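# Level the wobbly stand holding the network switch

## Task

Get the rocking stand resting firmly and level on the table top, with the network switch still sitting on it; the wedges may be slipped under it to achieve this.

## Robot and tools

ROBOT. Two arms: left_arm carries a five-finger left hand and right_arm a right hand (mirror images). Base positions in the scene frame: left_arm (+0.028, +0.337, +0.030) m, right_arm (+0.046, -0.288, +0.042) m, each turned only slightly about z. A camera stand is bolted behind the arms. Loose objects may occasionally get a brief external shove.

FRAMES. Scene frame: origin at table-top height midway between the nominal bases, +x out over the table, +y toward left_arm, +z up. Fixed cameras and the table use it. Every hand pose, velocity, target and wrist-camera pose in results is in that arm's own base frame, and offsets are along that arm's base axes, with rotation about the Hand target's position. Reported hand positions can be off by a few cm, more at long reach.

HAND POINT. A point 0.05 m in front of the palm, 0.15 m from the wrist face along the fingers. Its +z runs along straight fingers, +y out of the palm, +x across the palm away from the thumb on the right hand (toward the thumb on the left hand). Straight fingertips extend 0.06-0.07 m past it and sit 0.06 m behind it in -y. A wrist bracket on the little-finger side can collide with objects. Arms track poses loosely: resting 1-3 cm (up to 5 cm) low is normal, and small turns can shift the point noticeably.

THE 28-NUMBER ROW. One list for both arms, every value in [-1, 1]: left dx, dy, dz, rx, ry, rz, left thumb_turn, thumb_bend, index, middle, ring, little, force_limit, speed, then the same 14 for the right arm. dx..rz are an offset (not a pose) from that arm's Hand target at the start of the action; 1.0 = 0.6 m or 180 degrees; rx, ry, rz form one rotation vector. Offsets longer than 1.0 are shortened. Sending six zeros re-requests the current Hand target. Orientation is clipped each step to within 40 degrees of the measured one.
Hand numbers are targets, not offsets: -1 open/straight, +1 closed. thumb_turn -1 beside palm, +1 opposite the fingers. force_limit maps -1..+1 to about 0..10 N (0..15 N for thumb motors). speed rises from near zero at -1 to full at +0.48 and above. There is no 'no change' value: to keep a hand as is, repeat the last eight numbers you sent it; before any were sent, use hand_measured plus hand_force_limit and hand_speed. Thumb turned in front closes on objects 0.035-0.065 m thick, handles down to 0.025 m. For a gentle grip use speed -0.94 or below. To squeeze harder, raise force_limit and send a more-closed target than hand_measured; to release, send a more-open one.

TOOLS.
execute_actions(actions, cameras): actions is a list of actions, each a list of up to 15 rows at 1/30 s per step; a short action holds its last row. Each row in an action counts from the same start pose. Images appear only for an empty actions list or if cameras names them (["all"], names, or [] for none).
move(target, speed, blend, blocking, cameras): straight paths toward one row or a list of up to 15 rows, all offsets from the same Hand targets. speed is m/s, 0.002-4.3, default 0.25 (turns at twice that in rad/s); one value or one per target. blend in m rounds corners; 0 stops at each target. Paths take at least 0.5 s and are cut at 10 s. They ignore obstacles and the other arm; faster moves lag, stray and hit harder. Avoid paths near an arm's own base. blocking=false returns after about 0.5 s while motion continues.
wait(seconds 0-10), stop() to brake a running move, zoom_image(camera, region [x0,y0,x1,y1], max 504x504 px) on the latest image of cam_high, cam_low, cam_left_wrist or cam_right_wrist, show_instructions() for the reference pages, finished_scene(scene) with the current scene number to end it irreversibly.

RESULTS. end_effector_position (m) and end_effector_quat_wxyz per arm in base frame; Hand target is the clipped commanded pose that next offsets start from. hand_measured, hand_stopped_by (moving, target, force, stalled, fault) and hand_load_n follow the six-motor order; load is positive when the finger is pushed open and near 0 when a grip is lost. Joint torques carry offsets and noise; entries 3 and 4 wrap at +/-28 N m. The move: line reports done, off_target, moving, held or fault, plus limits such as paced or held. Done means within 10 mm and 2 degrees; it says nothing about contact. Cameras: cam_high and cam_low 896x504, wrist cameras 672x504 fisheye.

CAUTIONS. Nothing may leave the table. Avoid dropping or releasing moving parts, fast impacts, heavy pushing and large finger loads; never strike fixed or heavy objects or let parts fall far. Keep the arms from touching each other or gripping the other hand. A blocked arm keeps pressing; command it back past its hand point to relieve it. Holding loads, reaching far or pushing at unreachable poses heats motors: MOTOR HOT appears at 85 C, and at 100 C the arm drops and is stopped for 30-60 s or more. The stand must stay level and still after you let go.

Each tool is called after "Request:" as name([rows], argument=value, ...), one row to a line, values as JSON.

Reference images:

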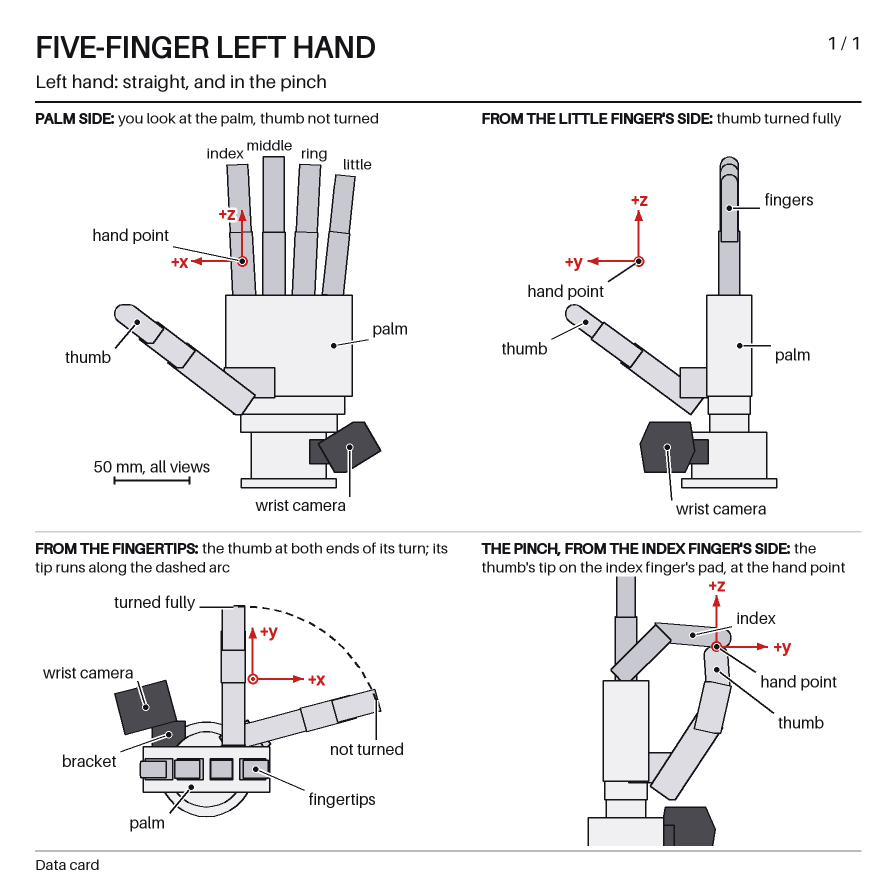

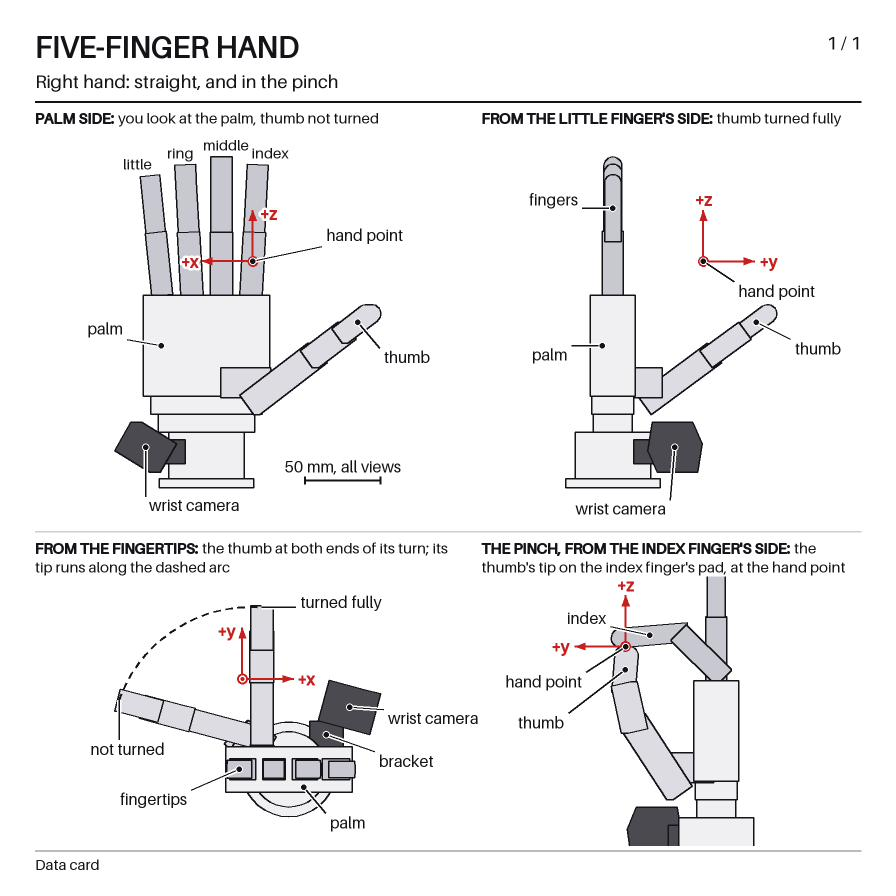

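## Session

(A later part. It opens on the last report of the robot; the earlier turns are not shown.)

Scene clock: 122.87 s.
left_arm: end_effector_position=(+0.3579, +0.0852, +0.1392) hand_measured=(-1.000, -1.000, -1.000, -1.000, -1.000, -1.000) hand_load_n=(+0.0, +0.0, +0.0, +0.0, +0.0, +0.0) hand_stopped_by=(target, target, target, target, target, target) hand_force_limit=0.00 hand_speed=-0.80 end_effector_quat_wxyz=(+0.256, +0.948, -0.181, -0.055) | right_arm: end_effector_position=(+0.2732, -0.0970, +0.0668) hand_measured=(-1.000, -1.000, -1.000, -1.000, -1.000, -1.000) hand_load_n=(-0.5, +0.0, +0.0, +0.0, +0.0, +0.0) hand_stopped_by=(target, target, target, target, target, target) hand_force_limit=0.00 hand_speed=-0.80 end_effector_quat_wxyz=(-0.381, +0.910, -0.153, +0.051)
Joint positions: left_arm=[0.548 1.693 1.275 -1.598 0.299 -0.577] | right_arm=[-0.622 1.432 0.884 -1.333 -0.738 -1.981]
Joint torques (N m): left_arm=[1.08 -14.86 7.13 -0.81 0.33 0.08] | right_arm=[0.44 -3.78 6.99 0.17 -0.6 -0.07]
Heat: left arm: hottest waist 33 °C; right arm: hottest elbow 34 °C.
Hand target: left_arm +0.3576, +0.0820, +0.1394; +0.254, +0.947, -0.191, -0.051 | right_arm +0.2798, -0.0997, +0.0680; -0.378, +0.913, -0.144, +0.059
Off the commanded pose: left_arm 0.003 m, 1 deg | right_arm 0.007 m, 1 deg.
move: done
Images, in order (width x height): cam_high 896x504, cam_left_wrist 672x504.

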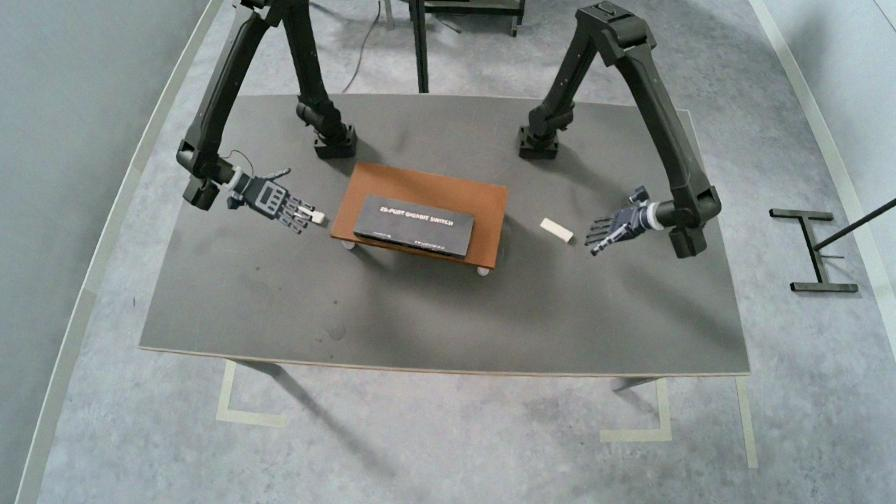

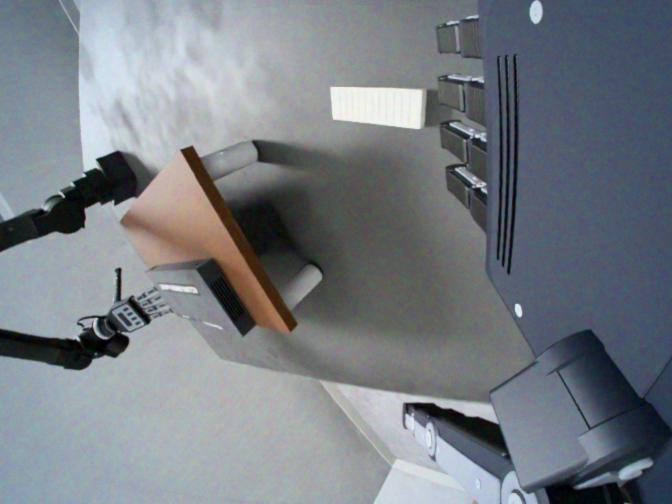

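Request:
wait(seconds=0.1, cameras=["cam_low"])

Request:
zoom_image(camera="cam_low", region=[425, 218, 463, 256])

Request:
zoom_image(camera="cam_low", region=[550, 218, 588, 256])

Scene clock: 131.80 s.
left_arm: end_effector_position=(+0.3578, +0.0852, +0.1392) hand_measured=(-1.000, -1.000, -1.000, -1.000, -1.000, -1.000) hand_load_n=(+0.0, +0.0, +0.0, +0.0, +0.0, +0.0) hand_stopped_by=(target, target, target, target, target, target) hand_force_limit=0.00 hand_speed=-0.80 end_effector_quat_wxyz=(+0.256, +0.948, -0.181, -0.055) | right_arm: end_effector_position=(+0.2732, -0.0970, +0.0668) hand_measured=(-1.000, -1.000, -1.000, -1.000, -1.000, -1.000) hand_load_n=(+0.0, +0.0, +0.0, +0.0, +0.0, +0.0) hand_stopped_by=(target, target, target, target, target, target) hand_force_limit=0.00 hand_speed=-0.80 end_effector_quat_wxyz=(-0.381, +0.910, -0.153, +0.051)
Joint positions: left_arm=[0.548 1.693 1.275 -1.598 0.299 -0.576] | right_arm=[-0.622 1.432 0.884 -1.333 -0.738 -1.981]
Joint torques (N m): left_arm=[1.44 -15.38 7.09 -0.81 0.29 0.11] | right_arm=[0.26 -4.01 7.19 0.2 -0.6 -0.04]
Heat: left arm: hottest waist 33 °C; right arm: hottest elbow 34 °C.
Hand target: left_arm +0.3575, +0.0820, +0.1394; +0.254, +0.947, -0.191, -0.051 | right_arm +0.2798, -0.0997, +0.0680; -0.378, +0.913, -0.144, +0.059
Off the commanded pose: left_arm 0.003 m, 1 deg | right_arm 0.007 m, 1 deg.
wait: 0.10 s; at rest from the start
Images, in order (width x height): cam_low 896x504.

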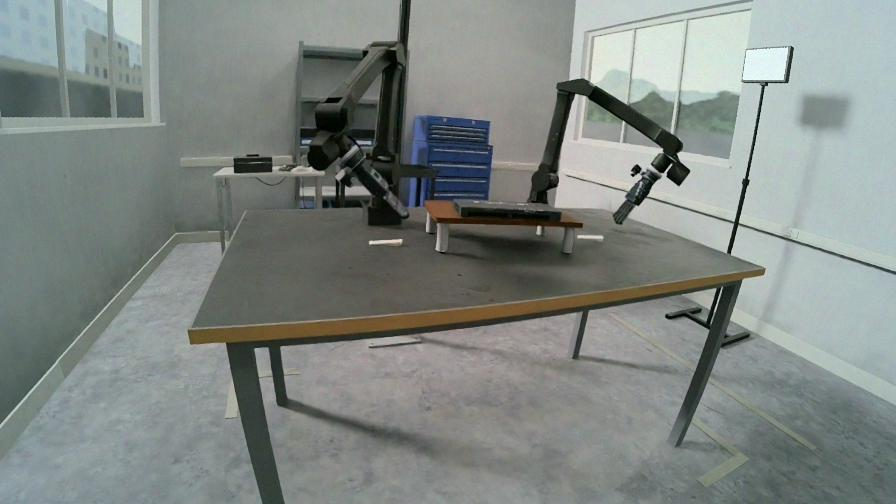

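Scaled by 13.263 from the camera's 896x504 image, which has a finer 1280x720 frame.

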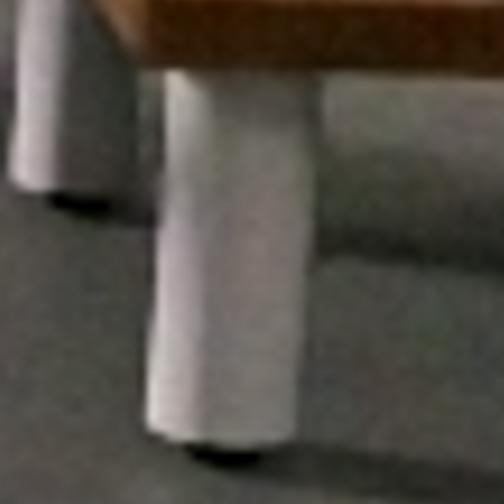

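Scaled by 13.263 from the camera's 896x504 image, which has a finer 1280x720 frame.

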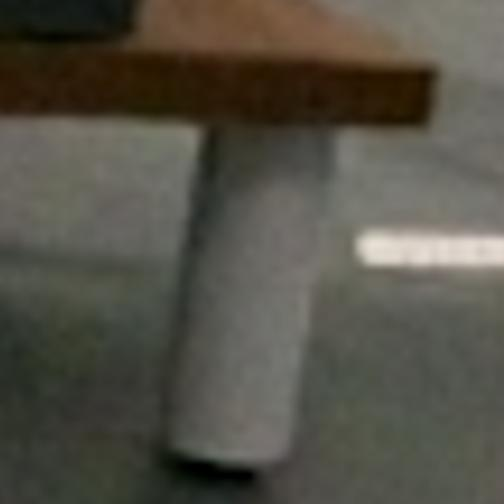

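Request:
move([
  [-0.0015,-0.016,-0.02,0,0,0.0267,-1,-1,-1,-1,-1,-1,0,-0.8,0,0,0,0,0,0,-1,-1,-1,-1,-1,-1,0,-0.8],
  [-0.0015,-0.016,-0.1023,0,0,0.0267,-1,-1,-1,-1,-1,-1,0,-0.8,0,0,0,0,0,0,-1,-1,-1,-1,-1,-1,0,-0.8],
], speed=0.12, cameras=["cam_left_wrist","cam_high","cam_low"])

Request:
zoom_image(camera="cam_high", region=[490, 190, 640, 290])

Request:
zoom_image(camera="cam_low", region=[530, 200, 630, 260])

Scene clock: 142.80 s.
left_arm: end_effector_position=(+0.3559, +0.0755, +0.0851) hand_measured=(-1.000, -1.000, -1.000, -1.000, -1.000, -1.000) hand_load_n=(+0.0, +0.0, +0.0, +0.0, +0.0, +0.0) hand_stopped_by=(target, target, target, target, target, target) hand_force_limit=0.00 hand_speed=-0.80 end_effector_quat_wxyz=(+0.252, +0.955, -0.155, -0.034) | right_arm: end_effector_position=(+0.2732, -0.0970, +0.0668) hand_measured=(-1.000, -1.000, -1.000, -1.000, -1.000, -1.000) hand_load_n=(+0.0, +0.0, +0.0, +0.0, +0.0, +0.0) hand_stopped_by=(target, target, target, target, target, target) hand_force_limit=0.00 hand_speed=-0.80 end_effector_quat_wxyz=(-0.381, +0.910, -0.153, +0.051)
Joint positions: left_arm=[0.548 1.707 1.143 -1.406 0.333 -0.633] | right_arm=[-0.622 1.432 0.884 -1.333 -0.738 -1.981]
Joint torques (N m): left_arm=[1.61 -12.92 6.63 -0.61 0.38 -0.17] | right_arm=[0.5 -3.96 7.08 0.18 -0.6 -0.03]
Heat: left arm: hottest waist 33 °C; right arm: hottest elbow 34 °C.
Hand target: left_arm +0.3566, +0.0724, +0.0780; +0.256, +0.954, -0.151, -0.040 | right_arm +0.2798, -0.0997, +0.0680; -0.378, +0.913, -0.144, +0.059
Off the commanded pose: left_arm 0.008 m, 1 deg | right_arm 0.007 m, 1 deg.
move: done
Images, in order (width x height): cam_high 896x504, cam_low 896x504, cam_left_wrist 672x504.

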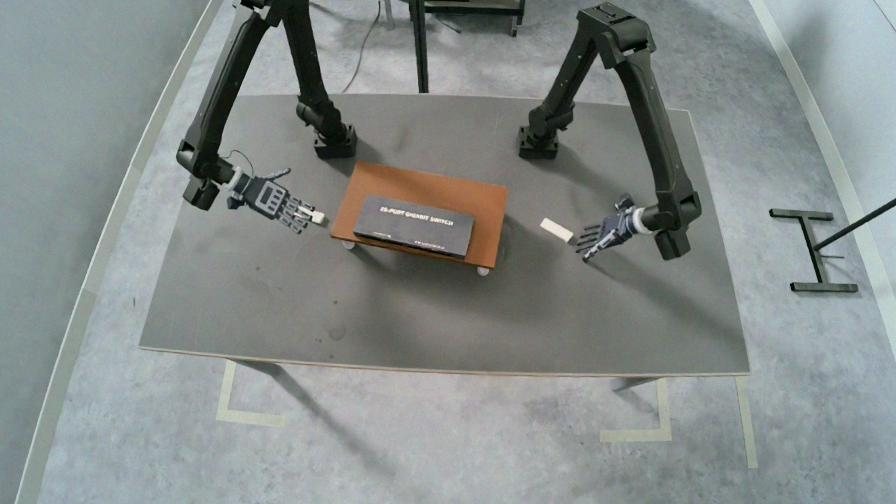

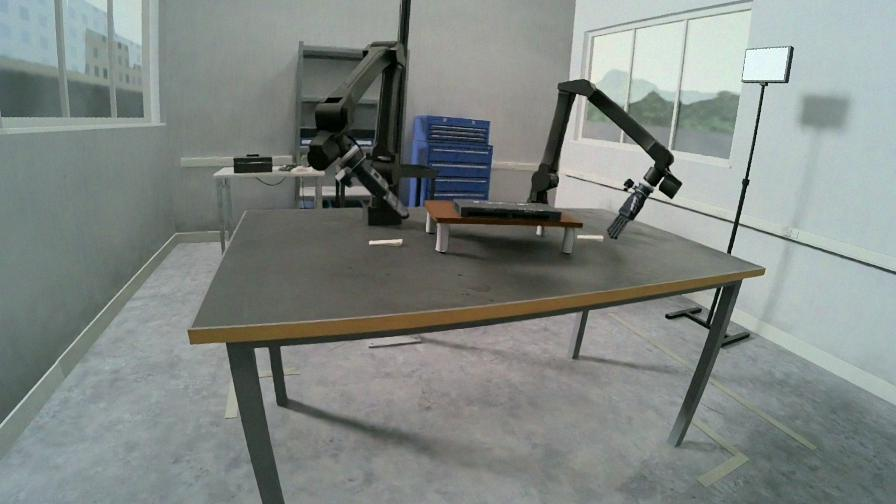

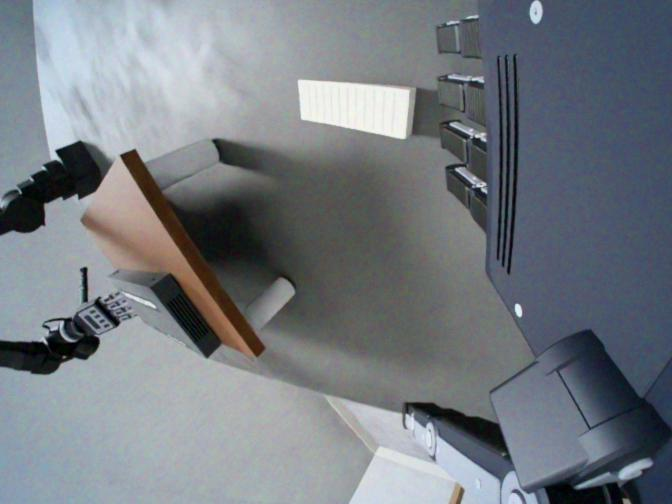

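Scaled by 3.360 from the camera's 896x504 image, which has a finer 1280x720 frame.

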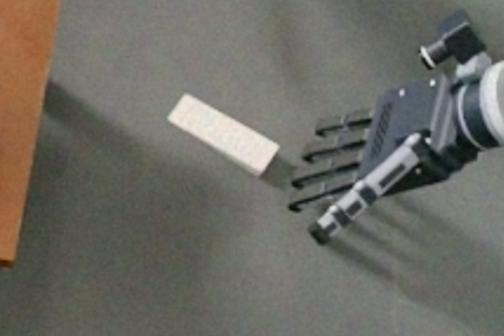

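Scaled by 5.040 from the camera's 896x504 image, which has a finer 1280x720 frame.

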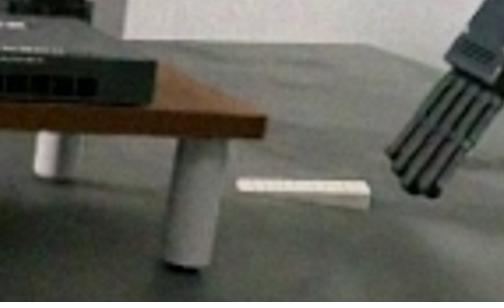

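Request:
move([
  [-0.006,0.0,-0.012,0,0,0.031,-1,-1,-1,-1,-1,-1,0,-0.8,0,0,0,0,0,0,-1,-1,-1,-1,-1,-1,0,-0.8],
  [-0.024,-0.078,-0.012,0,0,0.031,-1,-1,-1,-1,-1,-1,0,-0.8,0,0,0,0,0,0,-1,-1,-1,-1,-1,-1,0,-0.8],
], speed=0.08, cameras=["cam_left_wrist","cam_high","cam_low"])

Request:
zoom_image(camera="cam_left_wrist", region=[150, 50, 480, 300])

Scene clock: 151.73 s.
left_arm: end_effector_position=(+0.3427, +0.0297, +0.0708) hand_measured=(-1.000, -1.000, -1.000, -1.000, -1.000, -1.000) hand_load_n=(+0.0, +0.0, +0.0, -0.5, +0.0, +0.0) hand_stopped_by=(target, target, target, target, target, target) hand_force_limit=0.00 hand_speed=-0.80 end_effector_quat_wxyz=(+0.260, +0.959, -0.105, -0.030) | right_arm: end_effector_position=(+0.2732, -0.0970, +0.0668) hand_measured=(-1.000, -1.000, -1.000, -1.000, -1.000, -1.000) hand_load_n=(+0.0, +0.0, +0.0, +0.0, +0.0, +0.0) hand_stopped_by=(target, target, target, target, target, target) hand_force_limit=0.00 hand_speed=-0.80 end_effector_quat_wxyz=(-0.381, +0.910, -0.153, +0.051)
Joint positions: left_arm=[0.488 1.627 0.988 -1.297 0.393 -0.79] | right_arm=[-0.622 1.432 0.884 -1.333 -0.738 -1.981]
Joint torques (N m): left_arm=[1.26 -13.63 5.76 -0.76 0.43 -0.2] | right_arm=[0.44 -3.78 7.06 0.24 -0.62 -0.05]
Heat: left arm: hottest waist 33 °C; right arm: hottest elbow 34 °C.
Hand target: left_arm +0.3422, +0.0257, +0.0708; +0.257, +0.960, -0.105, -0.028 | right_arm +0.2798, -0.0997, +0.0680; -0.378, +0.913, -0.144, +0.059
Off the commanded pose: left_arm 0.004 m, 0 deg | right_arm 0.007 m, 1 deg.
move: done
Images, in order (width x height): cam_high 896x504, cam_low 896x504, cam_left_wrist 672x504.

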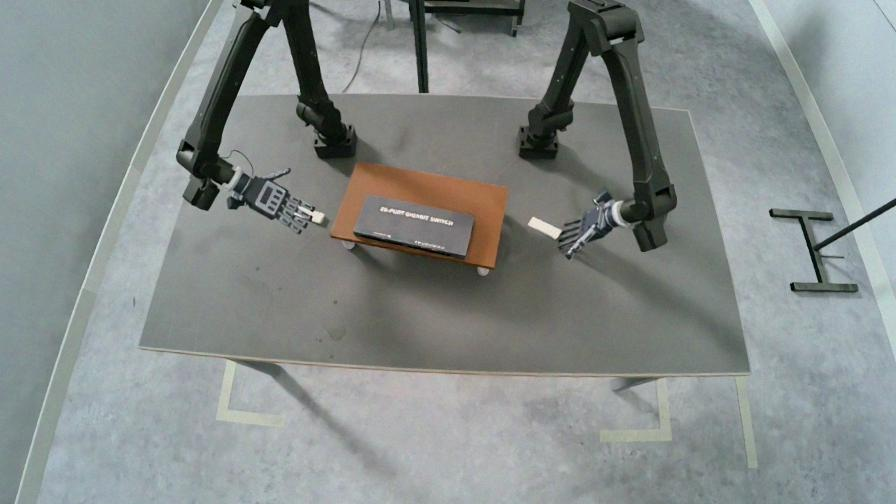

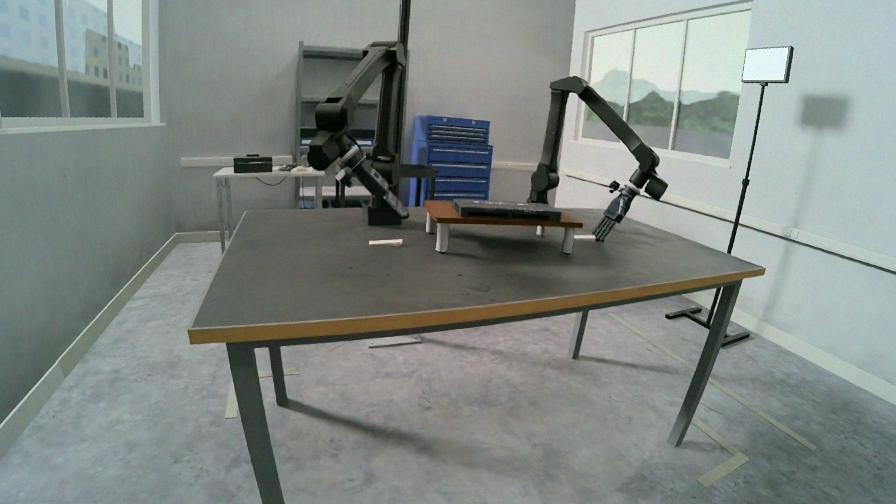

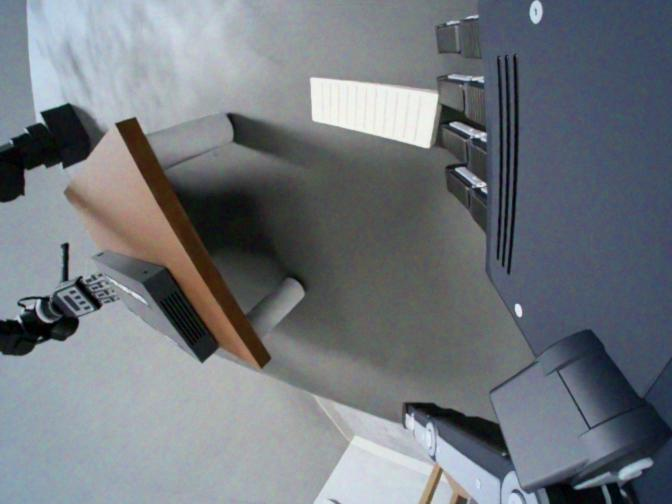

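Scaled by 1.527 from the camera's 672x504 image, which has a finer 960x720 frame.

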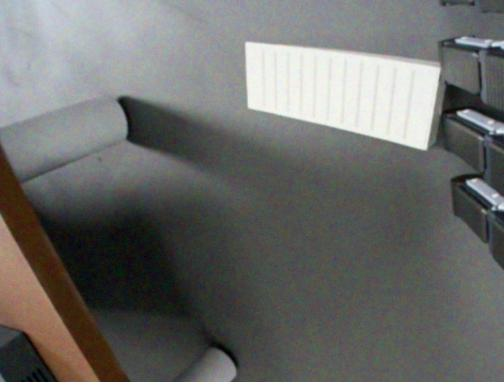

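Request:
move(target=[-0.018,-0.0813,0.006,0,0,0,-1,-1,-1,-1,-1,-1,0,-0.8,0,0,0,0,0,0,-1,-1,-1,-1,-1,-1,0,-0.8], speed=0.06, cameras=["cam_left_wrist","cam_high","cam_low"])

Request:
zoom_image(camera="cam_left_wrist", region=[200, 50, 480, 250])

Scene clock: 154.37 s.
left_arm: end_effector_position=(+0.3304, -0.0203, +0.0709) hand_measured=(-1.000, -1.000, -1.000, -1.000, -1.000, -1.000) hand_load_n=(+0.0, +0.0, +0.0, +0.0, -0.5, +0.0) hand_stopped_by=(target, target, target, target, target, target) hand_force_limit=0.00 hand_speed=-0.80 end_effector_quat_wxyz=(+0.262, +0.959, -0.104, -0.035) | right_arm: end_effector_position=(+0.2732, -0.0970, +0.0668) hand_measured=(-1.000, -1.000, -1.000, -1.000, -1.000, -1.000) hand_load_n=(+0.0, +0.0, +0.0, +0.0, +0.0, +0.0) hand_stopped_by=(target, target, target, target, target, target) hand_force_limit=0.00 hand_speed=-0.80 end_effector_quat_wxyz=(-0.381, +0.910, -0.153, +0.051)
Joint positions: left_arm=[0.38 1.55 0.894 -1.247 0.428 -0.902] | right_arm=[-0.622 1.432 0.884 -1.333 -0.738 -1.981]
Joint torques (N m): left_arm=[1.85 -11.93 6.08 -0.66 0.48 -0.12] | right_arm=[0.73 -3.9 7.02 0.23 -0.61 -0.06]
Heat: left arm: hottest waist 33 °C; right arm: hottest elbow 34 °C.
Hand target: left_arm +0.3314, -0.0231, +0.0744; +0.258, +0.960, -0.105, -0.028 | right_arm +0.2798, -0.0997, +0.0680; -0.378, +0.913, -0.144, +0.059
Off the commanded pose: left_arm 0.005 m, 1 deg | right_arm 0.007 m, 1 deg.
move: done
Images, in order (width x height): cam_high 896x504, cam_low 896x504, cam_left_wrist 672x504.

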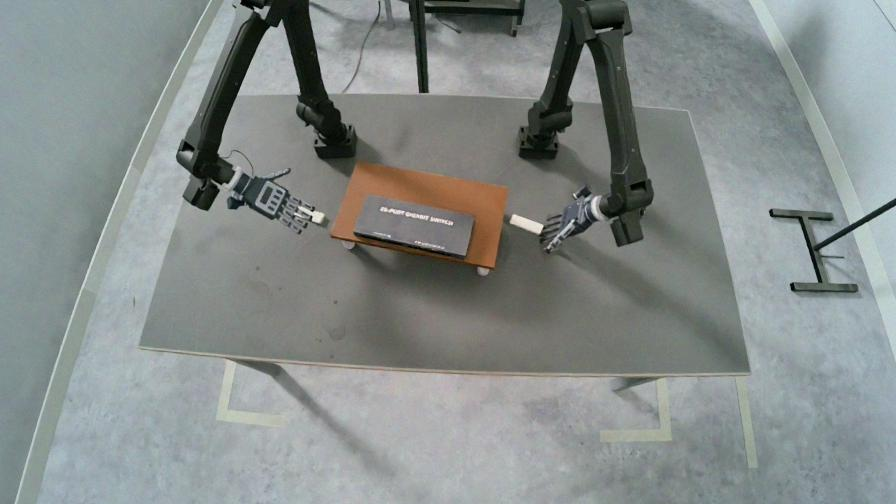

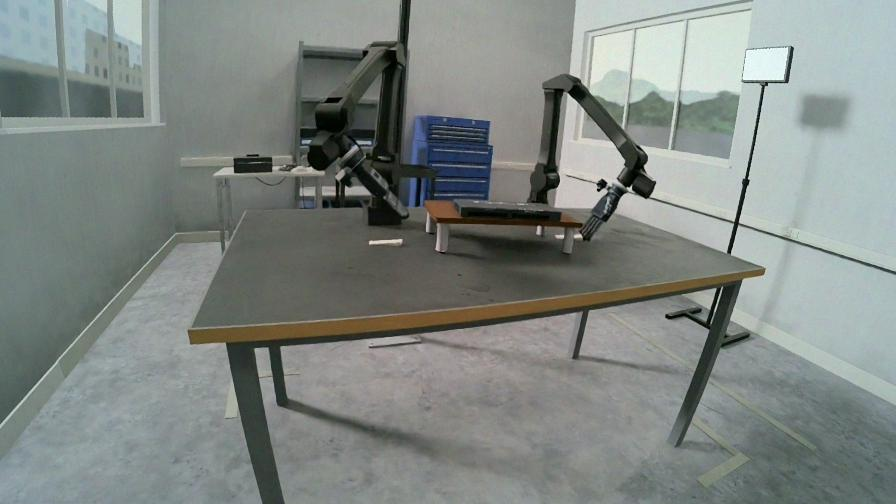

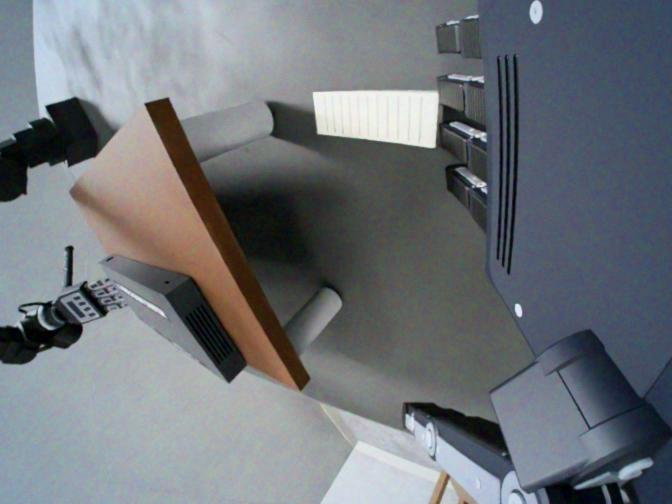

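Scaled by 1.800 from the camera's 672x504 image, which has a finer 960x720 frame.

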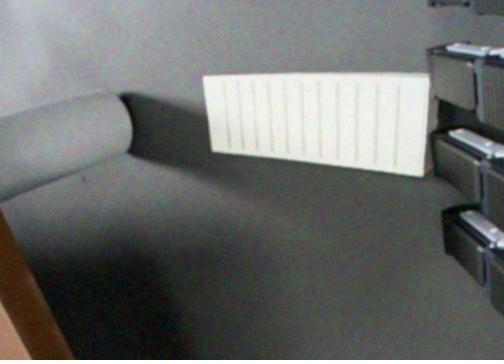

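Request:
move(target=[-0.0207,-0.0721,0.002,0,0,0,-1,-1,-1,-1,-1,-1,0,-0.8,0,0,0,0,0,0,-1,-1,-1,-1,-1,-1,0,-0.8], speed=0.06, cameras=["cam_left_wrist","cam_high","cam_low"])

Request:
zoom_image(camera="cam_left_wrist", region=[200, 50, 480, 250])

Scene clock: 157.47 s.
left_arm: end_effector_position=(+0.3186, -0.0636, +0.0726) hand_measured=(-1.000, -1.000, -1.000, -1.000, -1.000, -1.000) hand_load_n=(+0.0, +0.0, +0.0, +0.0, +0.0, +0.0) hand_stopped_by=(target, target, target, target, target, target) hand_force_limit=0.00 hand_speed=-0.80 end_effector_quat_wxyz=(+0.261, +0.959, -0.104, -0.035) | right_arm: end_effector_position=(+0.2732, -0.0970, +0.0668) hand_measured=(-1.000, -1.000, -1.000, -1.000, -1.000, -1.000) hand_load_n=(+0.0, +0.0, +0.0, +0.0, +0.0, +0.0) hand_stopped_by=(target, target, target, target, target, target) hand_force_limit=0.00 hand_speed=-0.80 end_effector_quat_wxyz=(-0.381, +0.910, -0.153, +0.051)
Joint positions: left_arm=[0.272 1.475 0.818 -1.195 0.458 -1.016] | right_arm=[-0.622 1.432 0.884 -1.333 -0.738 -1.981]
Joint torques (N m): left_arm=[1.96 -11.22 5.85 -0.64 0.49 -0.15] | right_arm=[0.09 -4.01 7.1 0.13 -0.61 -0.04]
Heat: left arm: hottest waist 33 °C; right arm: hottest elbow 34 °C.
Hand target: left_arm +0.3189, -0.0663, +0.0755; +0.258, +0.960, -0.105, -0.028 | right_arm +0.2798, -0.0997, +0.0680; -0.378, +0.913, -0.144, +0.059
Off the commanded pose: left_arm 0.004 m, 1 deg | right_arm 0.007 m, 1 deg.
move: done
Images, in order (width x height): cam_high 896x504, cam_low 896x504, cam_left_wrist 672x504.

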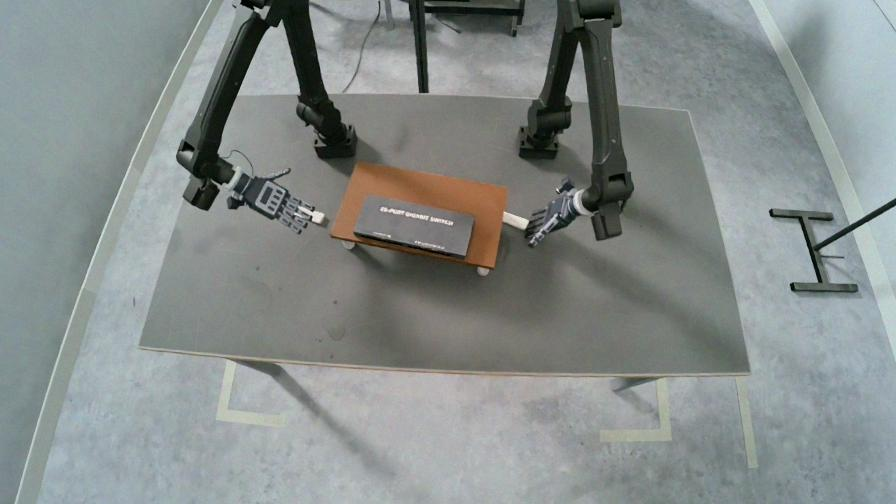

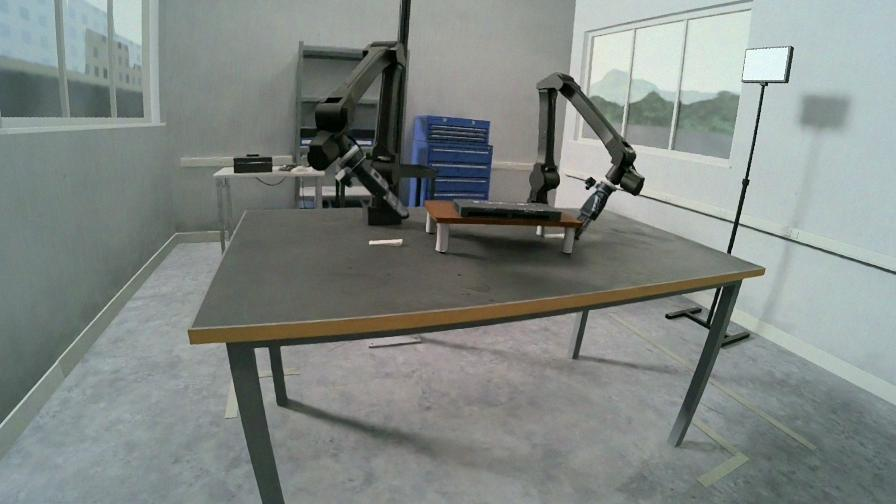

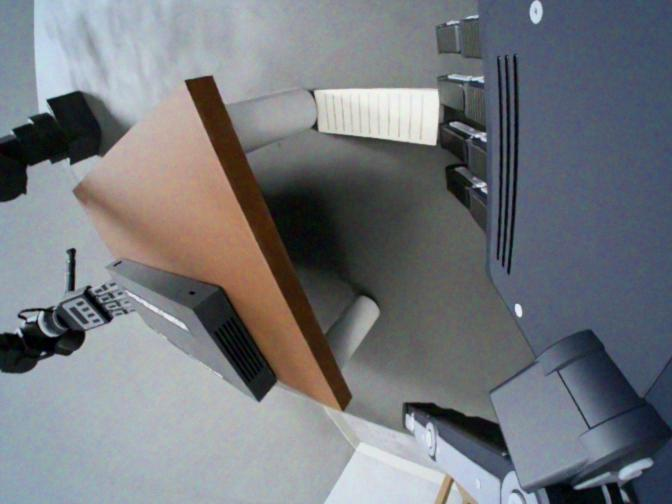

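Scaled by 1.800 from the camera's 672x504 image, which has a finer 960x720 frame.

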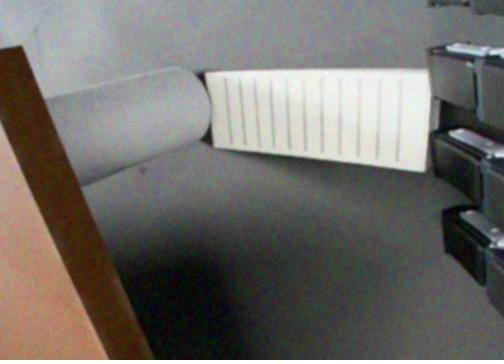

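Request:
move(target=[-0.0055,-0.0192,0.001,0,0,0,-1,-1,-1,-1,-1,-1,0,-0.8,0,0,0,0,0,0,-1,-1,-1,-1,-1,-1,0,-0.8], speed=0.04, cameras=["cam_left_wrist","cam_low"])

Request:
zoom_image(camera="cam_left_wrist", region=[250, 60, 450, 200])

Request:
zoom_image(camera="cam_low", region=[520, 200, 600, 260])

Scene clock: 158.93 s.
left_arm: end_effector_position=(+0.3157, -0.0745, +0.0731) hand_measured=(-1.000, -1.000, -1.000, -1.000, -1.000, -1.000) hand_load_n=(+0.0, +0.0, +0.0, +0.0, +0.0, +0.0) hand_stopped_by=(target, target, target, target, target, target) hand_force_limit=0.00 hand_speed=-0.80 end_effector_quat_wxyz=(+0.260, +0.959, -0.103, -0.034) | right_arm: end_effector_position=(+0.2732, -0.0970, +0.0668) hand_measured=(-1.000, -1.000, -1.000, -1.000, -1.000, -1.000) hand_load_n=(+0.0, +0.0, +0.0, -0.5, +0.0, +0.0) hand_stopped_by=(target, target, target, target, target, target) hand_force_limit=0.00 hand_speed=-0.80 end_effector_quat_wxyz=(-0.381, +0.910, -0.153, +0.051)
Joint positions: left_arm=[0.242 1.456 0.801 -1.181 0.466 -1.05] | right_arm=[-0.622 1.432 0.884 -1.333 -0.738 -1.981]
Joint torques (N m): left_arm=[1.38 -12.1 6.3 -0.54 0.53 -0.13] | right_arm=[0.32 -4.25 7.13 0.18 -0.64 -0.06]
Heat: left arm: hottest waist 33 °C; right arm: hottest elbow 34 °C.
Hand target: left_arm +0.3156, -0.0779, +0.0761; +0.258, +0.960, -0.105, -0.028 | right_arm +0.2798, -0.0997, +0.0680; -0.378, +0.913, -0.144, +0.059
Off the commanded pose: left_arm 0.005 m, 1 deg | right_arm 0.007 m, 1 deg.
move: done
Images, in order (width x height): cam_low 896x504, cam_left_wrist 672x504.

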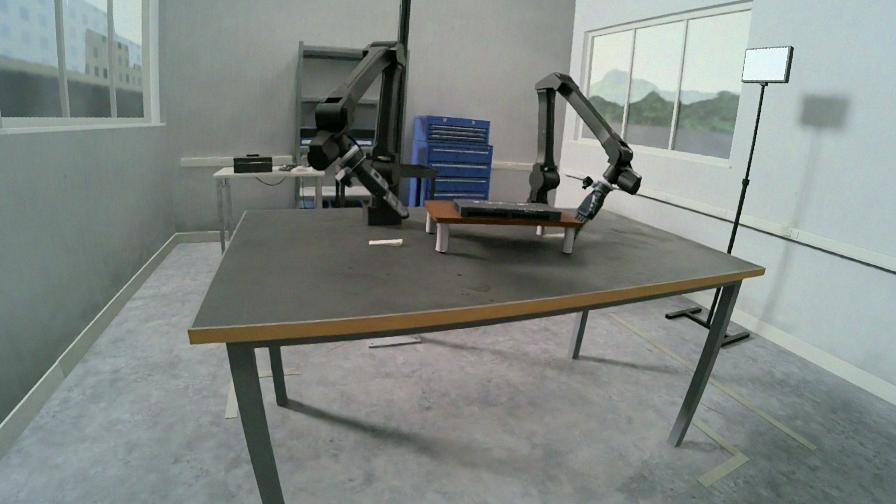

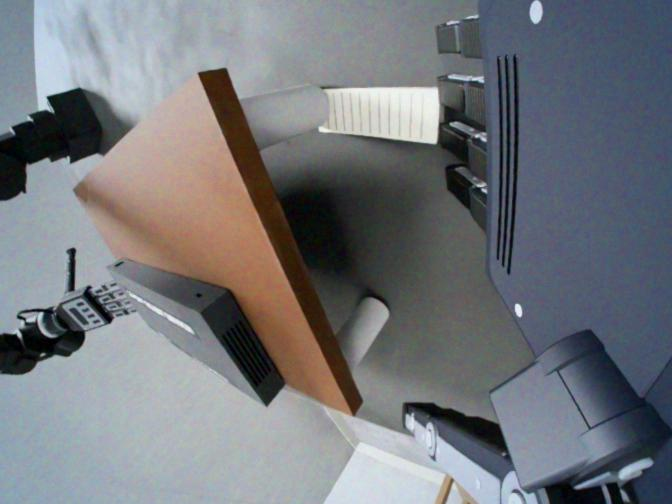

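Scaled by 2.520 from the camera's 672x504 image, which has a finer 960x720 frame.

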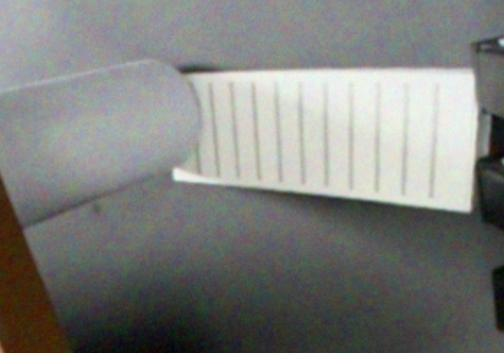

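Scaled by 6.300 from the camera's 896x504 image, which has a finer 1280x720 frame.

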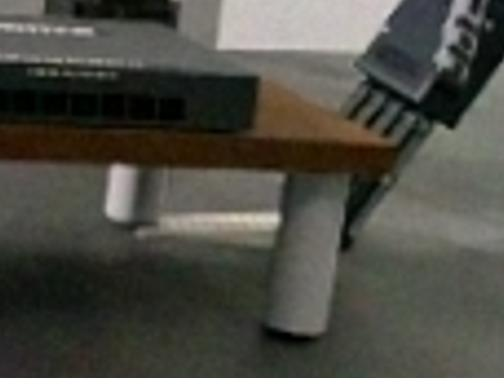

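Request:
move(target=[-0.0055,-0.0192,0.0,0,0,0,-1,-1,-1,-1,-1,-1,0,-0.8,0,0,0,0,0,0,-1,-1,-1,-1,-1,-1,0,-0.8], speed=0.04, cameras=["cam_left_wrist","cam_low"])

Request:
zoom_image(camera="cam_left_wrist", region=[250, 60, 450, 200])

Request:
zoom_image(camera="cam_low", region=[520, 200, 600, 260])

Scene clock: 160.37 s.
left_arm: end_effector_position=(+0.3127, -0.0859, +0.0732) hand_measured=(-1.000, -1.000, -1.000, -1.000, -1.000, -1.000) hand_load_n=(+0.0, +0.0, +0.0, +0.0, +0.0, +0.0) hand_stopped_by=(target, target, target, target, target, target) hand_force_limit=0.00 hand_speed=-0.80 end_effector_quat_wxyz=(+0.260, +0.959, -0.103, -0.034) | right_arm: end_effector_position=(+0.2732, -0.0970, +0.0668) hand_measured=(-1.000, -1.000, -1.000, -1.000, -1.000, -1.000) hand_load_n=(-0.5, +0.0, +0.0, +0.0, +0.0, +0.0) hand_stopped_by=(target, target, target, target, target, target) hand_force_limit=0.00 hand_speed=-0.80 end_effector_quat_wxyz=(-0.381, +0.910, -0.153, +0.051)
Joint positions: left_arm=[0.21 1.438 0.783 -1.165 0.473 -1.086] | right_arm=[-0.622 1.432 0.884 -1.333 -0.738 -1.981]
Joint torques (N m): left_arm=[1.61 -11.34 6.27 -0.69 0.47 -0.17] | right_arm=[0.03 -3.84 7.04 0.23 -0.63 -0.04]
Heat: left arm: hottest waist 33 °C; right arm: hottest elbow 34 °C.
Hand target: left_arm +0.3124, -0.0894, +0.0762; +0.257, +0.960, -0.105, -0.028 | right_arm +0.2798, -0.0997, +0.0680; -0.378, +0.913, -0.144, +0.059
Off the commanded pose: left_arm 0.005 m, 1 deg | right_arm 0.007 m, 1 deg.
move: done
Images, in order (width x height): cam_low 896x504, cam_left_wrist 672x504.

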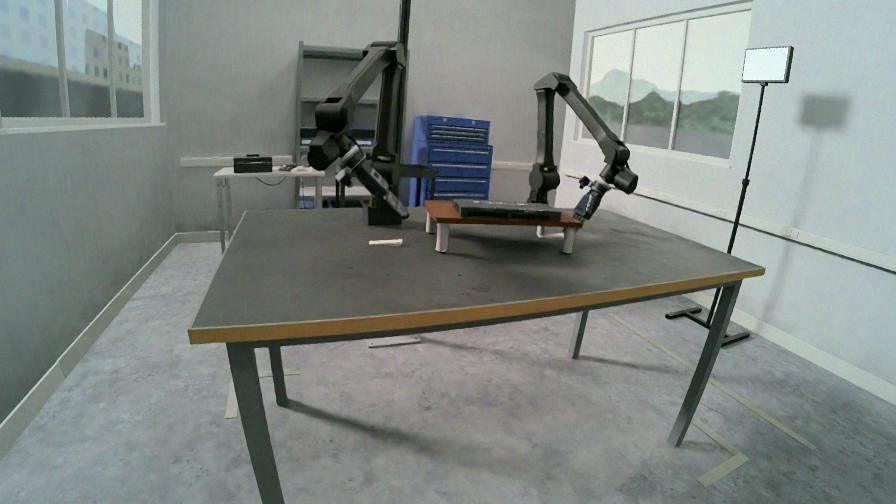

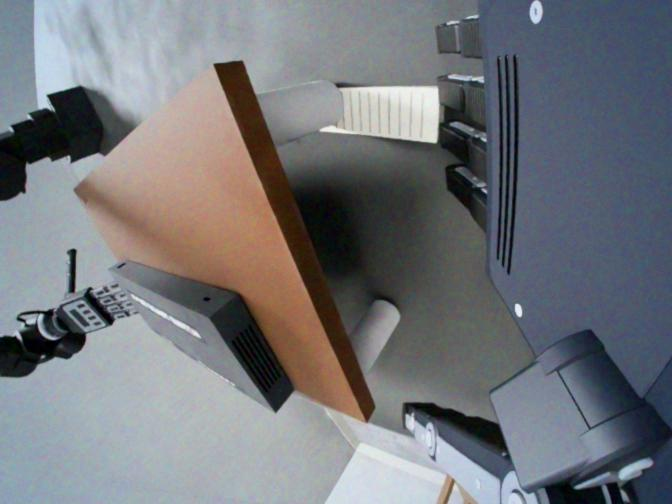

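Scaled by 2.520 from the camera's 672x504 image, which has a finer 960x720 frame.

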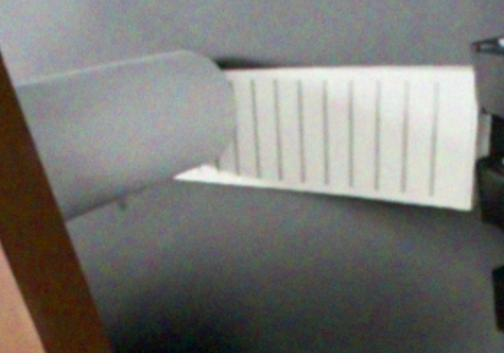

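Scaled by 6.300 from the camera's 896x504 image, which has a finer 1280x720 frame.

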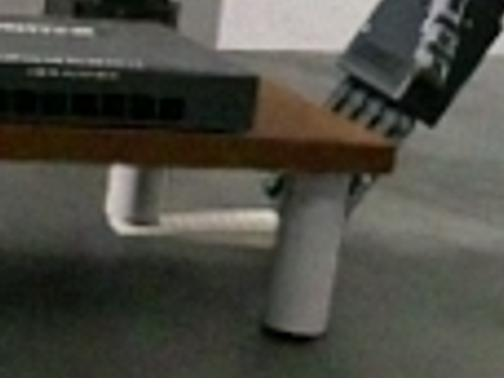

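Request:
move(target=[-0.0046,-0.016,0.0,0,0,0,-1,-1,-1,-1,-1,-1,0,-0.8,0,0,0,0,0,0,-1,-1,-1,-1,-1,-1,0,-0.8], speed=0.04, cameras=["cam_left_wrist","cam_low"])

Request:
zoom_image(camera="cam_left_wrist", region=[250, 60, 450, 200])

Request:
zoom_image(camera="cam_low", region=[520, 200, 600, 260])

Scene clock: 161.73 s.
left_arm: end_effector_position=(+0.3100, -0.0955, +0.0732) hand_measured=(-1.000, -1.000, -1.000, -1.000, -1.000, -1.000) hand_load_n=(+0.0, +0.0, -0.5, +0.0, +0.0, +0.0) hand_stopped_by=(target, target, target, target, target, target) hand_force_limit=0.00 hand_speed=-0.80 end_effector_quat_wxyz=(+0.260, +0.960, -0.103, -0.035) | right_arm: end_effector_position=(+0.2732, -0.0970, +0.0668) hand_measured=(-1.000, -1.000, -1.000, -1.000, -1.000, -1.000) hand_load_n=(-0.5, +0.0, +0.0, -0.5, +0.0, +0.0) hand_stopped_by=(target, target, target, target, target, target) hand_force_limit=0.00 hand_speed=-0.80 end_effector_quat_wxyz=(-0.381, +0.910, -0.153, +0.051)
Joint positions: left_arm=[0.182 1.423 0.769 -1.152 0.48 -1.117] | right_arm=[-0.622 1.432 0.884 -1.333 -0.738 -1.981]
Joint torques (N m): left_arm=[0.97 -10.58 6.24 -0.42 0.51 -0.14] | right_arm=[0.38 -4.01 7.19 0.13 -0.62 -0.05]
Heat: left arm: hottest waist 33 °C; right arm: hottest elbow 34 °C.
Hand target: left_arm +0.3096, -0.0990, +0.0762; +0.257, +0.960, -0.105, -0.028 | right_arm +0.2798, -0.0997, +0.0680; -0.378, +0.913, -0.144, +0.059
Off the commanded pose: left_arm 0.005 m, 1 deg | right_arm 0.007 m, 1 deg.
move: done
Images, in order (width x height): cam_low 896x504, cam_left_wrist 672x504.

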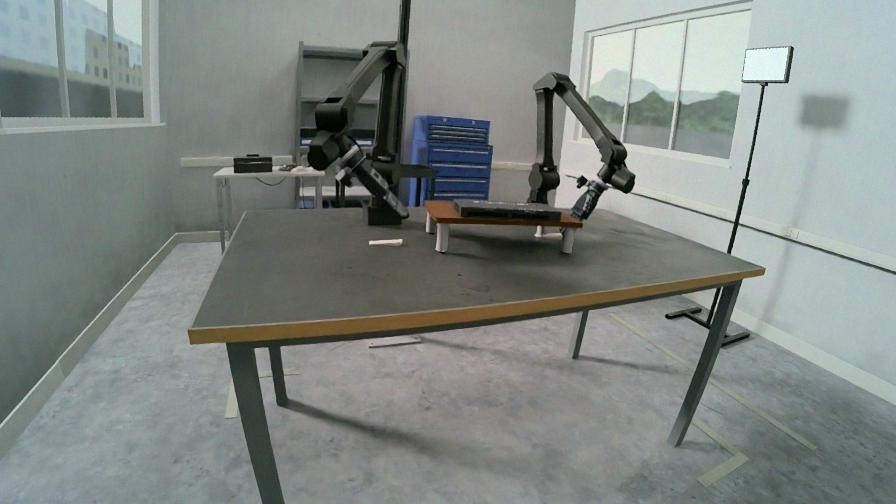

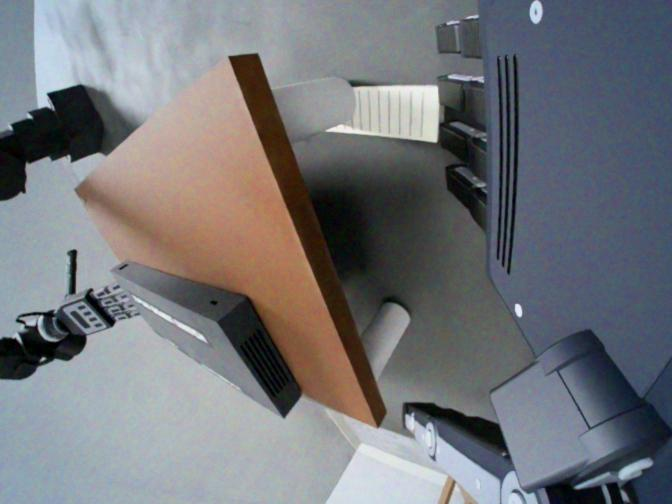

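Scaled by 2.520 from the camera's 672x504 image, which has a finer 960x720 frame.

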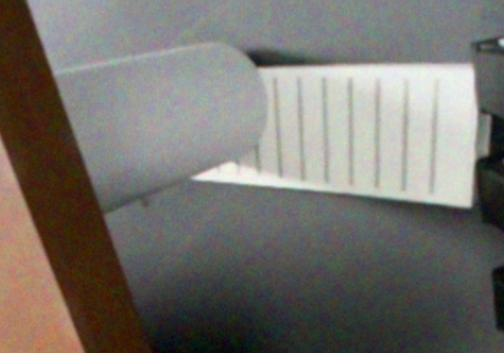

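Scaled by 6.300 from the camera's 896x504 image, which has a finer 1280x720 frame.

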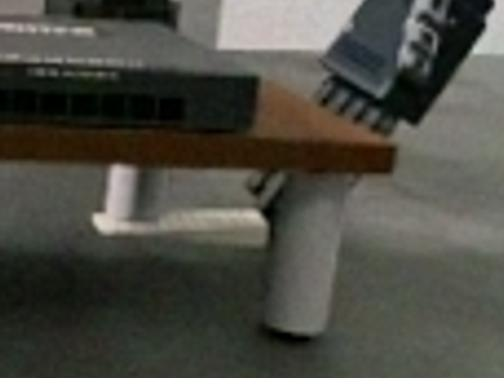

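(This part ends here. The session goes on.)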